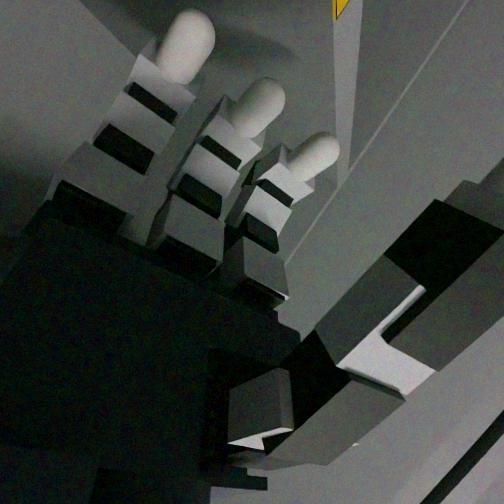

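{"method": "move", "body": {
  "joints": {"joint_2_rad":0.404,"joint_4_rad":-0.39,"joint_5_rad":-0.77,"joint_6_rad":-1.60,"joint_7_rad":0.625},
  "min_time_s": 1,
  "cameras": []
}}

{"method": "move", "body": {
  "base": {"translate_m":0.2},
  "speeds": {"translate_m":0.2},
  "cameras": ["all"]
}}

Scene clock: 1082.83 s.
move: done
base_odometry: x=+1.315 y=-0.606 heading=-0.541
base_tilt: forward=-0.2 right=+0.3
base_status: not commanded
joint_positions: joint_1_rad=+0.008 joint_2_rad=+0.380 joint_3_rad=+3.144 joint_4_rad=-0.419 joint_5_rad=-0.727 joint_6_rad=-1.518 joint_7_rad=+0.584 hand_index_mcp=+0.802 hand_index_abd=-0.002 hand_index_pip=-0.216 hand_index_dip=-0.088 hand_middle_mcp=+0.802 hand_middle_abd=+0.001 hand_middle_pip=-0.216 hand_middle_dip=-0.088 hand_ring_mcp=+0.802 hand_ring_abd=+0.001 hand_ring_pip=-0.216 hand_ring_dip=-0.089 hand_thumb_cmc=-0.570 hand_thumb_axl=+0.680 hand_thumb_mcp=-0.002 hand_thumb_ipl=+0.170 hand_current_limit=+0.400 hand_speed=-0.850
joint_status: all done
hand_state: goal,goal,goal,goal,goal,goal,goal,goal,goal,goal,goal,goal,goal,goal,goal,goal
index_mcp_current_ma: -3
index_abd_current_ma: 0
index_pip_current_ma: -1
index_dip_current_ma: 0
middle_mcp_current_ma: -3
middle_abd_current_ma: 0
middle_pip_current_ma: -1
middle_dip_current_ma: -1
ring_mcp_current_ma: -3
ring_abd_current_ma: 0
ring_pip_current_ma: -1
ring_dip_current_ma: -1
thumb_cmc_current_ma: 0
thumb_axl_current_ma: 1
thumb_mcp_current_ma: -1
thumb_ipl_current_ma: 0
hand_goal_index_mcp: 0.808
hand_goal_index_abd: 0.000
hand_goal_index_pip: -0.212
hand_goal_index_dip: -0.086
hand_goal_middle_mcp: 0.808
hand_goal_middle_abd: 0.000
hand_goal_middle_pip: -0.212
hand_goal_middle_dip: -0.086
hand_goal_ring_mcp: 0.808
hand_goal_ring_abd: 0.000
hand_goal_ring_pip: -0.212
hand_goal_ring_dip: -0.086
hand_goal_thumb_cmc: -0.570
hand_goal_thumb_axl: 0.678
hand_goal_thumb_mcp: 0.000
hand_goal_thumb_ipl: 0.168
motor_effort: joint_1_rad=+1(1) joint_2_rad=-24(25) joint_3_rad=-1(1) joint_4_rad=+11(12) joint_5_rad=-4(5) joint_6_rad=+6(7) joint_7_rad=+0(1)
hand_pose: x=+0.6257 y=+0.1788 z=+1.0680 quat_wxyz=(+0.469, -0.812, +0.299, -0.175) (m; base frame)
hand_target: x=+0.6093 y=+0.1867 z=+1.0568 quat_wxyz=(+0.462, -0.835, +0.262, -0.144) (m; base frame)
hand_status: not commanded
pictures: none
No camera images: "cameras" was empty.

Scene clock: 1084.50 s.
move: done
base_odometry: x=+1.487 y=-0.710 heading=-0.541
base_tilt: forward=-0.2 right=+0.3
base_status: done
joint_positions: joint_1_rad=+0.007 joint_2_rad=+0.396 joint_3_rad=+3.144 joint_4_rad=-0.415 joint_5_rad=-0.732 joint_6_rad=-1.522 joint_7_rad=+0.584 hand_index_mcp=+0.801 hand_index_abd=-0.002 hand_index_pip=-0.216 hand_index_dip=-0.088 hand_middle_mcp=+0.801 hand_middle_abd=+0.001 hand_middle_pip=-0.216 hand_middle_dip=-0.088 hand_ring_mcp=+0.801 hand_ring_abd=+0.001 hand_ring_pip=-0.216 hand_ring_dip=-0.089 hand_thumb_cmc=-0.570 hand_thumb_axl=+0.680 hand_thumb_mcp=-0.002 hand_thumb_ipl=+0.170 hand_current_limit=+0.400 hand_speed=-0.850
joint_status: not commanded
hand_state: goal,goal,goal,goal,goal,goal,goal,goal,goal,goal,goal,goal,goal,goal,goal,goal
index_mcp_current_ma: -3
index_abd_current_ma: 0
index_pip_current_ma: -1
index_dip_current_ma: 0
middle_mcp_current_ma: -3
middle_abd_current_ma: 0
middle_pip_current_ma: -1
middle_dip_current_ma: -1
ring_mcp_current_ma: -3
ring_abd_current_ma: 0
ring_pip_current_ma: -1
ring_dip_current_ma: -1
thumb_cmc_current_ma: 0
thumb_axl_current_ma: 0
thumb_mcp_current_ma: -1
thumb_ipl_current_ma: 0
hand_goal_index_mcp: 0.808
hand_goal_index_abd: 0.000
hand_goal_index_pip: -0.212
hand_goal_index_dip: -0.086
hand_goal_middle_mcp: 0.808
hand_goal_middle_abd: 0.000
hand_goal_middle_pip: -0.212
hand_goal_middle_dip: -0.086
hand_goal_ring_mcp: 0.808
hand_goal_ring_abd: 0.000
hand_goal_ring_pip: -0.212
hand_goal_ring_dip: -0.086
hand_goal_thumb_cmc: -0.570
hand_goal_thumb_axl: 0.678
hand_goal_thumb_mcp: 0.000
hand_goal_thumb_ipl: 0.168
motor_effort: joint_1_rad=+1(3) joint_2_rad=-25(27) joint_3_rad=-1(2) joint_4_rad=+12(13) joint_5_rad=-4(5) joint_6_rad=+6(7) joint_7_rad=+1(1)
hand_pose: x=+0.6302 y=+0.1800 z=+1.0616 quat_wxyz=(+0.469, -0.814, +0.300, -0.168) (m; base frame)
hand_target: x=+0.6093 y=+0.1867 z=+1.0568 quat_wxyz=(+0.462, -0.835, +0.262, -0.144) (m; base frame)
hand_status: not commanded
pictures: base_camera, wrist_camera
camera_calibration:
wrist_camera: T_world_to_cam=[[-0.798303, 0.258926, -0.543756, 1.0699], [-0.5583, 0.020439, 0.829388, -0.575213], [0.225864, 0.965681, 0.128242, -0.32465], [0, 0, 0, 1]] pos_world=[0.60629, 0.0482396, 1.10047]

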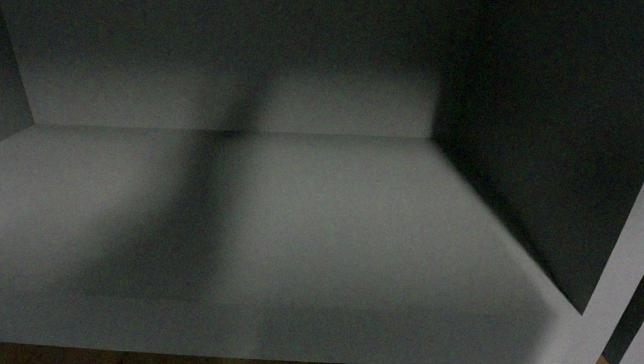

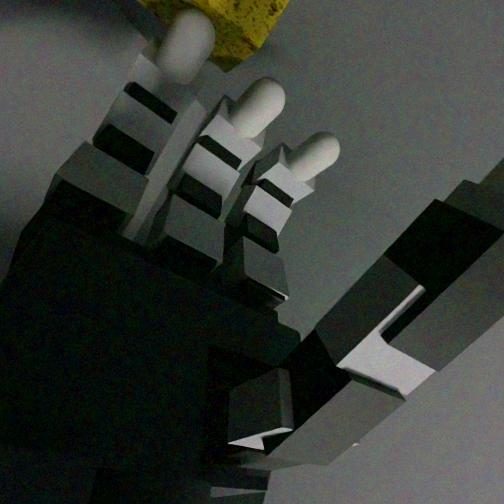

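{"method": "move", "body": {
  "joints": {"joint_2_rad":0.38},
  "min_time_s": 1
}}

{"method": "move", "body": {
  "base": {"translate_m":0.15},
  "speeds": {"translate_m":0.15},
  "cameras": ["all"]
}}

Scene clock: 1096.03 s.
move: done
base_odometry: x=+1.487 y=-0.710 heading=-0.541
base_tilt: forward=-0.2 right=+0.3
base_status: not commanded
joint_positions: joint_1_rad=+0.007 joint_2_rad=+0.396 joint_3_rad=+3.144 joint_4_rad=-0.415 joint_5_rad=-0.732 joint_6_rad=-1.522 joint_7_rad=+0.584 hand_index_mcp=+0.801 hand_index_abd=-0.002 hand_index_pip=-0.216 hand_index_dip=-0.088 hand_middle_mcp=+0.801 hand_middle_abd=+0.001 hand_middle_pip=-0.216 hand_middle_dip=-0.088 hand_ring_mcp=+0.801 hand_ring_abd=+0.001 hand_ring_pip=-0.216 hand_ring_dip=-0.089 hand_thumb_cmc=-0.570 hand_thumb_axl=+0.680 hand_thumb_mcp=-0.002 hand_thumb_ipl=+0.170 hand_current_limit=+0.400 hand_speed=-0.850
joint_status: all done
hand_state: goal,goal,goal,goal,goal,goal,goal,goal,goal,goal,goal,goal,goal,goal,goal,goal
index_mcp_current_ma: -3
index_abd_current_ma: 0
index_pip_current_ma: -1
index_dip_current_ma: 0
middle_mcp_current_ma: -3
middle_abd_current_ma: 0
middle_pip_current_ma: -1
middle_dip_current_ma: -1
ring_mcp_current_ma: -3
ring_abd_current_ma: 0
ring_pip_current_ma: -1
ring_dip_current_ma: -1
thumb_cmc_current_ma: 0
thumb_axl_current_ma: 0
thumb_mcp_current_ma: -1
thumb_ipl_current_ma: 0
hand_goal_index_mcp: 0.808
hand_goal_index_abd: 0.000
hand_goal_index_pip: -0.212
hand_goal_index_dip: -0.086
hand_goal_middle_mcp: 0.808
hand_goal_middle_abd: 0.000
hand_goal_middle_pip: -0.212
hand_goal_middle_dip: -0.086
hand_goal_ring_mcp: 0.808
hand_goal_ring_abd: 0.000
hand_goal_ring_pip: -0.212
hand_goal_ring_dip: -0.086
hand_goal_thumb_cmc: -0.570
hand_goal_thumb_axl: 0.678
hand_goal_thumb_mcp: 0.000
hand_goal_thumb_ipl: 0.168
motor_effort: joint_1_rad=+1(2) joint_2_rad=-24(25) joint_3_rad=-1(1) joint_4_rad=+11(12) joint_5_rad=-4(4) joint_6_rad=+6(6) joint_7_rad=+0(1)
hand_pose: x=+0.6302 y=+0.1800 z=+1.0616 quat_wxyz=(+0.469, -0.814, +0.300, -0.168) (m; base frame)
hand_target: x=+0.6002 y=+0.1867 z=+1.0685 quat_wxyz=(+0.465, -0.833, +0.256, -0.154) (m; base frame)
hand_status: not commanded
pictures: none

Scene clock: 1097.60 s.
move: done
base_odometry: x=+1.615 y=-0.787 heading=-0.542
base_tilt: forward=-0.2 right=+0.3
base_status: done
joint_positions: joint_1_rad=+0.007 joint_2_rad=+0.386 joint_3_rad=+3.144 joint_4_rad=-0.414 joint_5_rad=-0.733 joint_6_rad=-1.523 joint_7_rad=+0.585 hand_index_mcp=+0.801 hand_index_abd=-0.002 hand_index_pip=-0.216 hand_index_dip=-0.088 hand_middle_mcp=+0.801 hand_middle_abd=+0.001 hand_middle_pip=-0.216 hand_middle_dip=-0.088 hand_ring_mcp=+0.801 hand_ring_abd=+0.001 hand_ring_pip=-0.216 hand_ring_dip=-0.089 hand_thumb_cmc=-0.570 hand_thumb_axl=+0.680 hand_thumb_mcp=-0.002 hand_thumb_ipl=+0.170 hand_current_limit=+0.400 hand_speed=-0.850
joint_status: not commanded
hand_state: goal,goal,goal,goal,goal,goal,goal,goal,goal,goal,goal,goal,goal,goal,goal,goal
index_mcp_current_ma: -3
index_abd_current_ma: 0
index_pip_current_ma: -1
index_dip_current_ma: 0
middle_mcp_current_ma: -3
middle_abd_current_ma: 0
middle_pip_current_ma: -1
middle_dip_current_ma: -1
ring_mcp_current_ma: -3
ring_abd_current_ma: 0
ring_pip_current_ma: -1
ring_dip_current_ma: -1
thumb_cmc_current_ma: 0
thumb_axl_current_ma: 1
thumb_mcp_current_ma: -1
thumb_ipl_current_ma: 0
hand_goal_index_mcp: 0.808
hand_goal_index_abd: 0.000
hand_goal_index_pip: -0.212
hand_goal_index_dip: -0.086
hand_goal_middle_mcp: 0.808
hand_goal_middle_abd: 0.000
hand_goal_middle_pip: -0.212
hand_goal_middle_dip: -0.086
hand_goal_ring_mcp: 0.808
hand_goal_ring_abd: 0.000
hand_goal_ring_pip: -0.212
hand_goal_ring_dip: -0.086
hand_goal_thumb_cmc: -0.570
hand_goal_thumb_axl: 0.678
hand_goal_thumb_mcp: 0.000
hand_goal_thumb_ipl: 0.168
motor_effort: joint_1_rad=+1(2) joint_2_rad=-24(28) joint_3_rad=-1(2) joint_4_rad=+11(13) joint_5_rad=-4(5) joint_6_rad=+6(7) joint_7_rad=+0(1)
hand_pose: x=+0.6261 y=+0.1801 z=+1.0665 quat_wxyz=(+0.470, -0.813, +0.298, -0.171) (m; base frame)
hand_target: x=+0.6002 y=+0.1867 z=+1.0685 quat_wxyz=(+0.465, -0.833, +0.256, -0.154) (m; base frame)
hand_status: not commanded
pictures: base_camera, wrist_camera
camera_calibration:
wrist_camera: T_world_to_cam=[[-0.793634, 0.257636, -0.551152, 1.07444], [-0.565878, 0.0201207, 0.824244, -0.571256], [0.223444, 0.966033, 0.129822, -0.324691], [0, 0, 0, 1]] pos_world=[0.602004, 0.048341, 1.10519]

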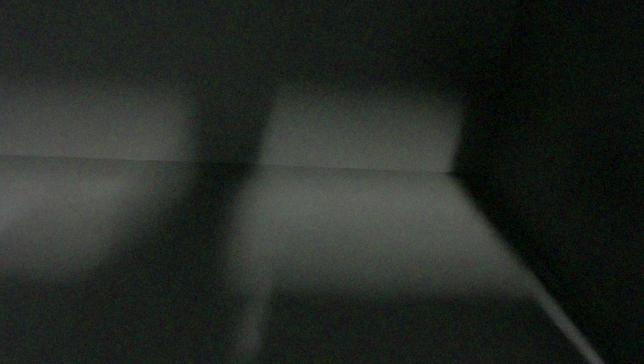

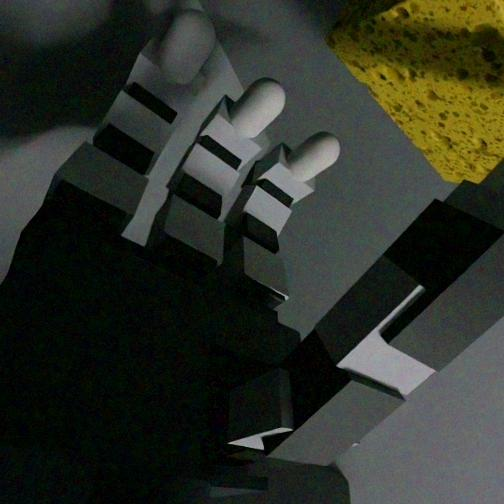

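{"method": "move", "body": {
  "base": {"translate_m":-0.031},
  "joints": {"joint_4_rad":-0.36},
  "speeds": {"translate_m":0.1},
  "cameras": ["wrist_camera"]
}}

Scene clock: 1139.93 s.
move: done
base_odometry: x=+1.589 y=-0.771 heading=-0.542
base_tilt: forward=-0.2 right=+0.3
base_status: done
joint_positions: joint_1_rad=+0.007 joint_2_rad=+0.376 joint_3_rad=+3.144 joint_4_rad=-0.385 joint_5_rad=-0.734 joint_6_rad=-1.524 joint_7_rad=+0.585 hand_index_mcp=+0.801 hand_index_abd=-0.002 hand_index_pip=-0.215 hand_index_dip=-0.088 hand_middle_mcp=+0.801 hand_middle_abd=+0.001 hand_middle_pip=-0.216 hand_middle_dip=-0.088 hand_ring_mcp=+0.801 hand_ring_abd=+0.001 hand_ring_pip=-0.216 hand_ring_dip=-0.089 hand_thumb_cmc=-0.570 hand_thumb_axl=+0.680 hand_thumb_mcp=-0.002 hand_thumb_ipl=+0.170 hand_current_limit=+0.400 hand_speed=-0.850
joint_status: all done
hand_state: goal,goal,goal,goal,goal,goal,goal,goal,goal,goal,goal,goal,goal,goal,goal,goal
index_mcp_current_ma: -3
index_abd_current_ma: 0
index_pip_current_ma: -1
index_dip_current_ma: 0
middle_mcp_current_ma: -3
middle_abd_current_ma: 0
middle_pip_current_ma: -1
middle_dip_current_ma: -1
ring_mcp_current_ma: -3
ring_abd_current_ma: 0
ring_pip_current_ma: -1
ring_dip_current_ma: -1
thumb_cmc_current_ma: 0
thumb_axl_current_ma: 0
thumb_mcp_current_ma: -1
thumb_ipl_current_ma: 0
hand_goal_index_mcp: 0.808
hand_goal_index_abd: 0.000
hand_goal_index_pip: -0.212
hand_goal_index_dip: -0.086
hand_goal_middle_mcp: 0.808
hand_goal_middle_abd: 0.000
hand_goal_middle_pip: -0.212
hand_goal_middle_dip: -0.086
hand_goal_ring_mcp: 0.808
hand_goal_ring_abd: 0.000
hand_goal_ring_pip: -0.212
hand_goal_ring_dip: -0.086
hand_goal_thumb_cmc: -0.570
hand_goal_thumb_axl: 0.678
hand_goal_thumb_mcp: 0.000
hand_goal_thumb_ipl: 0.168
motor_effort: joint_1_rad=+0(3) joint_2_rad=-24(30) joint_3_rad=-1(2) joint_4_rad=+11(13) joint_5_rad=-4(5) joint_6_rad=+6(7) joint_7_rad=+0(1)
hand_pose: x=+0.6217 y=+0.1805 z=+1.0819 quat_wxyz=(+0.476, -0.810, +0.288, -0.187) (m; base frame)
hand_target: x=+0.6002 y=+0.1867 z=+1.0782 quat_wxyz=(+0.469, -0.831, +0.249, -0.167) (m; base frame)
hand_status: not commanded
pictures: wrist_camera
camera_calibration:
wrist_camera: T_world_to_cam=[[-0.771786, 0.25689, -0.581682, 1.09891], [-0.597744, 0.0189423, 0.801463, -0.541792], [0.216906, 0.966255, 0.138935, -0.331878], [0, 0, 0, 1]] pos_world=[0.596256, 0.0486438, 1.11955]

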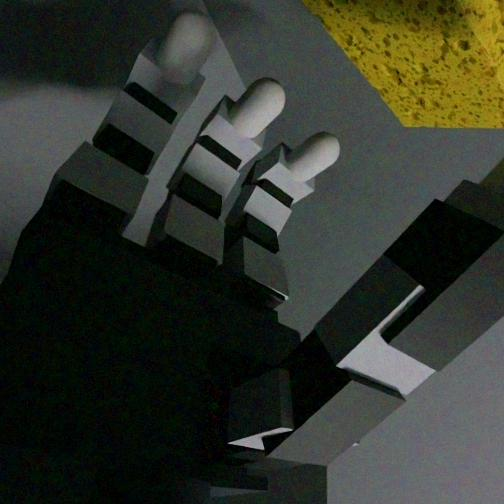

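{"method": "move", "body": {
  "joints": {"joint_2_rad":0.345,"joint_4_rad":-0.56,"joint_5_rad":-0.773,"joint_6_rad":-1.42,"joint_7_rad":0.69},
  "min_time_s": 2,
  "cameras": ["wrist_camera"]
}}

Scene clock: 1149.67 s.
move: done
base_odometry: x=+1.589 y=-0.771 heading=-0.542
base_tilt: forward=-0.2 right=+0.3
base_status: not commanded
joint_positions: joint_1_rad=+0.007 joint_2_rad=+0.371 joint_3_rad=+3.144 joint_4_rad=-0.521 joint_5_rad=-0.734 joint_6_rad=-1.509 joint_7_rad=+0.649 hand_index_mcp=+0.801 hand_index_abd=-0.002 hand_index_pip=-0.215 hand_index_dip=-0.088 hand_middle_mcp=+0.801 hand_middle_abd=+0.001 hand_middle_pip=-0.216 hand_middle_dip=-0.088 hand_ring_mcp=+0.801 hand_ring_abd=+0.001 hand_ring_pip=-0.216 hand_ring_dip=-0.089 hand_thumb_cmc=-0.570 hand_thumb_axl=+0.680 hand_thumb_mcp=-0.002 hand_thumb_ipl=+0.170 hand_current_limit=+0.400 hand_speed=-0.850
joint_status: all done
hand_state: goal,goal,goal,goal,goal,goal,goal,goal,goal,goal,goal,goal,goal,goal,goal,goal
index_mcp_current_ma: -3
index_abd_current_ma: 0
index_pip_current_ma: -1
index_dip_current_ma: 0
middle_mcp_current_ma: -3
middle_abd_current_ma: 0
middle_pip_current_ma: -1
middle_dip_current_ma: -1
ring_mcp_current_ma: -3
ring_abd_current_ma: 0
ring_pip_current_ma: -1
ring_dip_current_ma: -1
thumb_cmc_current_ma: 0
thumb_axl_current_ma: 0
thumb_mcp_current_ma: -1
thumb_ipl_current_ma: 0
hand_goal_index_mcp: 0.808
hand_goal_index_abd: 0.000
hand_goal_index_pip: -0.212
hand_goal_index_dip: -0.086
hand_goal_middle_mcp: 0.808
hand_goal_middle_abd: 0.000
hand_goal_middle_pip: -0.212
hand_goal_middle_dip: -0.086
hand_goal_ring_mcp: 0.808
hand_goal_ring_abd: 0.000
hand_goal_ring_pip: -0.212
hand_goal_ring_dip: -0.086
hand_goal_thumb_cmc: -0.570
hand_goal_thumb_axl: 0.678
hand_goal_thumb_mcp: 0.000
hand_goal_thumb_ipl: 0.168
motor_effort: joint_1_rad=+1(1) joint_2_rad=-24(26) joint_3_rad=-1(1) joint_4_rad=+12(13) joint_5_rad=-4(5) joint_6_rad=+6(7) joint_7_rad=+0(1)
hand_pose: x=+0.6254 y=+0.1770 z=+1.0380 quat_wxyz=(+0.455, -0.827, +0.293, -0.153) (m; base frame)
hand_target: x=+0.6347 y=+0.1914 z=+1.0566 quat_wxyz=(+0.486, -0.810, +0.276, -0.177) (m; base frame)
hand_status: not commanded
pictures: wrist_camera
camera_calibration:
wrist_camera: T_world_to_cam=[[-0.821121, 0.221186, -0.526154, 1.05655], [-0.534103, 0.027248, 0.84498, -0.590763], [0.201235, 0.974851, 0.0957622, -0.27014], [0, 0, 0, 1]] pos_world=[0.606387, 0.0457494, 1.08096]

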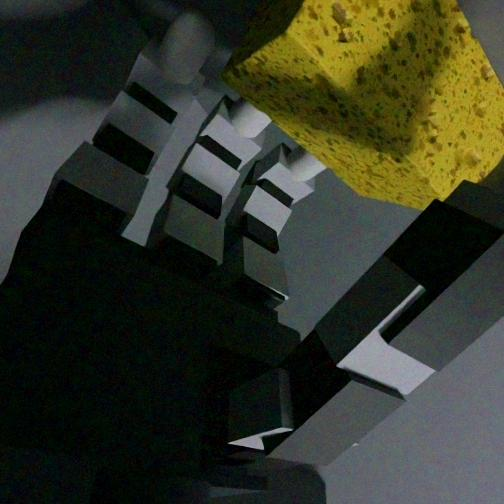

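{"method": "move", "body": {
  "joints": {"joint_2_rad":0.345,"joint_4_rad":-0.59,"joint_6_rad":-1.40,"joint_7_rad":0.70},
  "min_time_s": 1.5,
  "cameras": ["wrist_camera"]
}}

Scene clock: 1162.43 s.
move: done
base_odometry: x=+1.589 y=-0.771 heading=-0.542
base_tilt: forward=-0.2 right=+0.3
base_status: not commanded
joint_positions: joint_1_rad=+0.007 joint_2_rad=+0.370 joint_3_rad=+3.144 joint_4_rad=-0.550 joint_5_rad=-0.734 joint_6_rad=-1.493 joint_7_rad=+0.659 hand_index_mcp=+0.801 hand_index_abd=-0.002 hand_index_pip=-0.215 hand_index_dip=-0.088 hand_middle_mcp=+0.801 hand_middle_abd=+0.001 hand_middle_pip=-0.216 hand_middle_dip=-0.088 hand_ring_mcp=+0.801 hand_ring_abd=+0.001 hand_ring_pip=-0.216 hand_ring_dip=-0.089 hand_thumb_cmc=-0.570 hand_thumb_axl=+0.680 hand_thumb_mcp=-0.002 hand_thumb_ipl=+0.170 hand_current_limit=+0.400 hand_speed=-0.850
joint_status: all done
hand_state: goal,goal,goal,goal,goal,goal,goal,goal,goal,goal,goal,goal,goal,goal,goal,goal
index_mcp_current_ma: -3
index_abd_current_ma: 0
index_pip_current_ma: -1
index_dip_current_ma: 0
middle_mcp_current_ma: -3
middle_abd_current_ma: 0
middle_pip_current_ma: -1
middle_dip_current_ma: -1
ring_mcp_current_ma: -3
ring_abd_current_ma: 0
ring_pip_current_ma: -1
ring_dip_current_ma: -1
thumb_cmc_current_ma: 0
thumb_axl_current_ma: 0
thumb_mcp_current_ma: -1
thumb_ipl_current_ma: 0
hand_goal_index_mcp: 0.808
hand_goal_index_abd: 0.000
hand_goal_index_pip: -0.212
hand_goal_index_dip: -0.086
hand_goal_middle_mcp: 0.808
hand_goal_middle_abd: 0.000
hand_goal_middle_pip: -0.212
hand_goal_middle_dip: -0.086
hand_goal_ring_mcp: 0.808
hand_goal_ring_abd: 0.000
hand_goal_ring_pip: -0.212
hand_goal_ring_dip: -0.086
hand_goal_thumb_cmc: -0.570
hand_goal_thumb_axl: 0.678
hand_goal_thumb_mcp: 0.000
hand_goal_thumb_ipl: 0.168
motor_effort: joint_1_rad=+0(2) joint_2_rad=-24(25) joint_3_rad=-1(1) joint_4_rad=+12(14) joint_5_rad=-5(5) joint_6_rad=+6(7) joint_7_rad=+0(1)
hand_pose: x=+0.6289 y=+0.1770 z=+1.0306 quat_wxyz=(+0.455, -0.826, +0.297, -0.149) (m; base frame)
hand_target: x=+0.6398 y=+0.1912 z=+1.0486 quat_wxyz=(+0.486, -0.809, +0.281, -0.175) (m; base frame)
hand_status: not commanded
pictures: wrist_camera
camera_calibration:
wrist_camera: T_world_to_cam=[[-0.825076, 0.224508, -0.518503, 1.04961], [-0.526502, 0.0275387, 0.849728, -0.592466], [0.20505, 0.974083, 0.0954824, -0.272129], [0, 0, 0, 1]] pos_world=[0.609871, 0.0457467, 1.07364]

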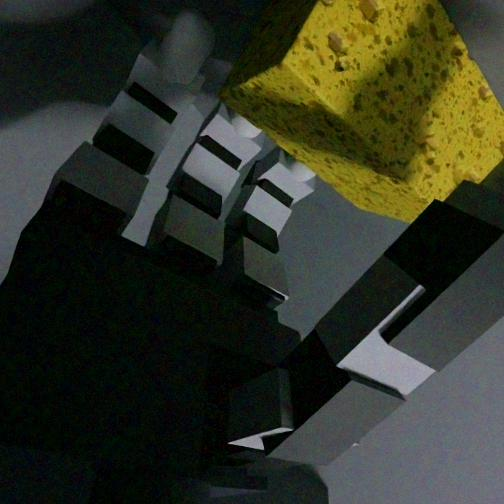

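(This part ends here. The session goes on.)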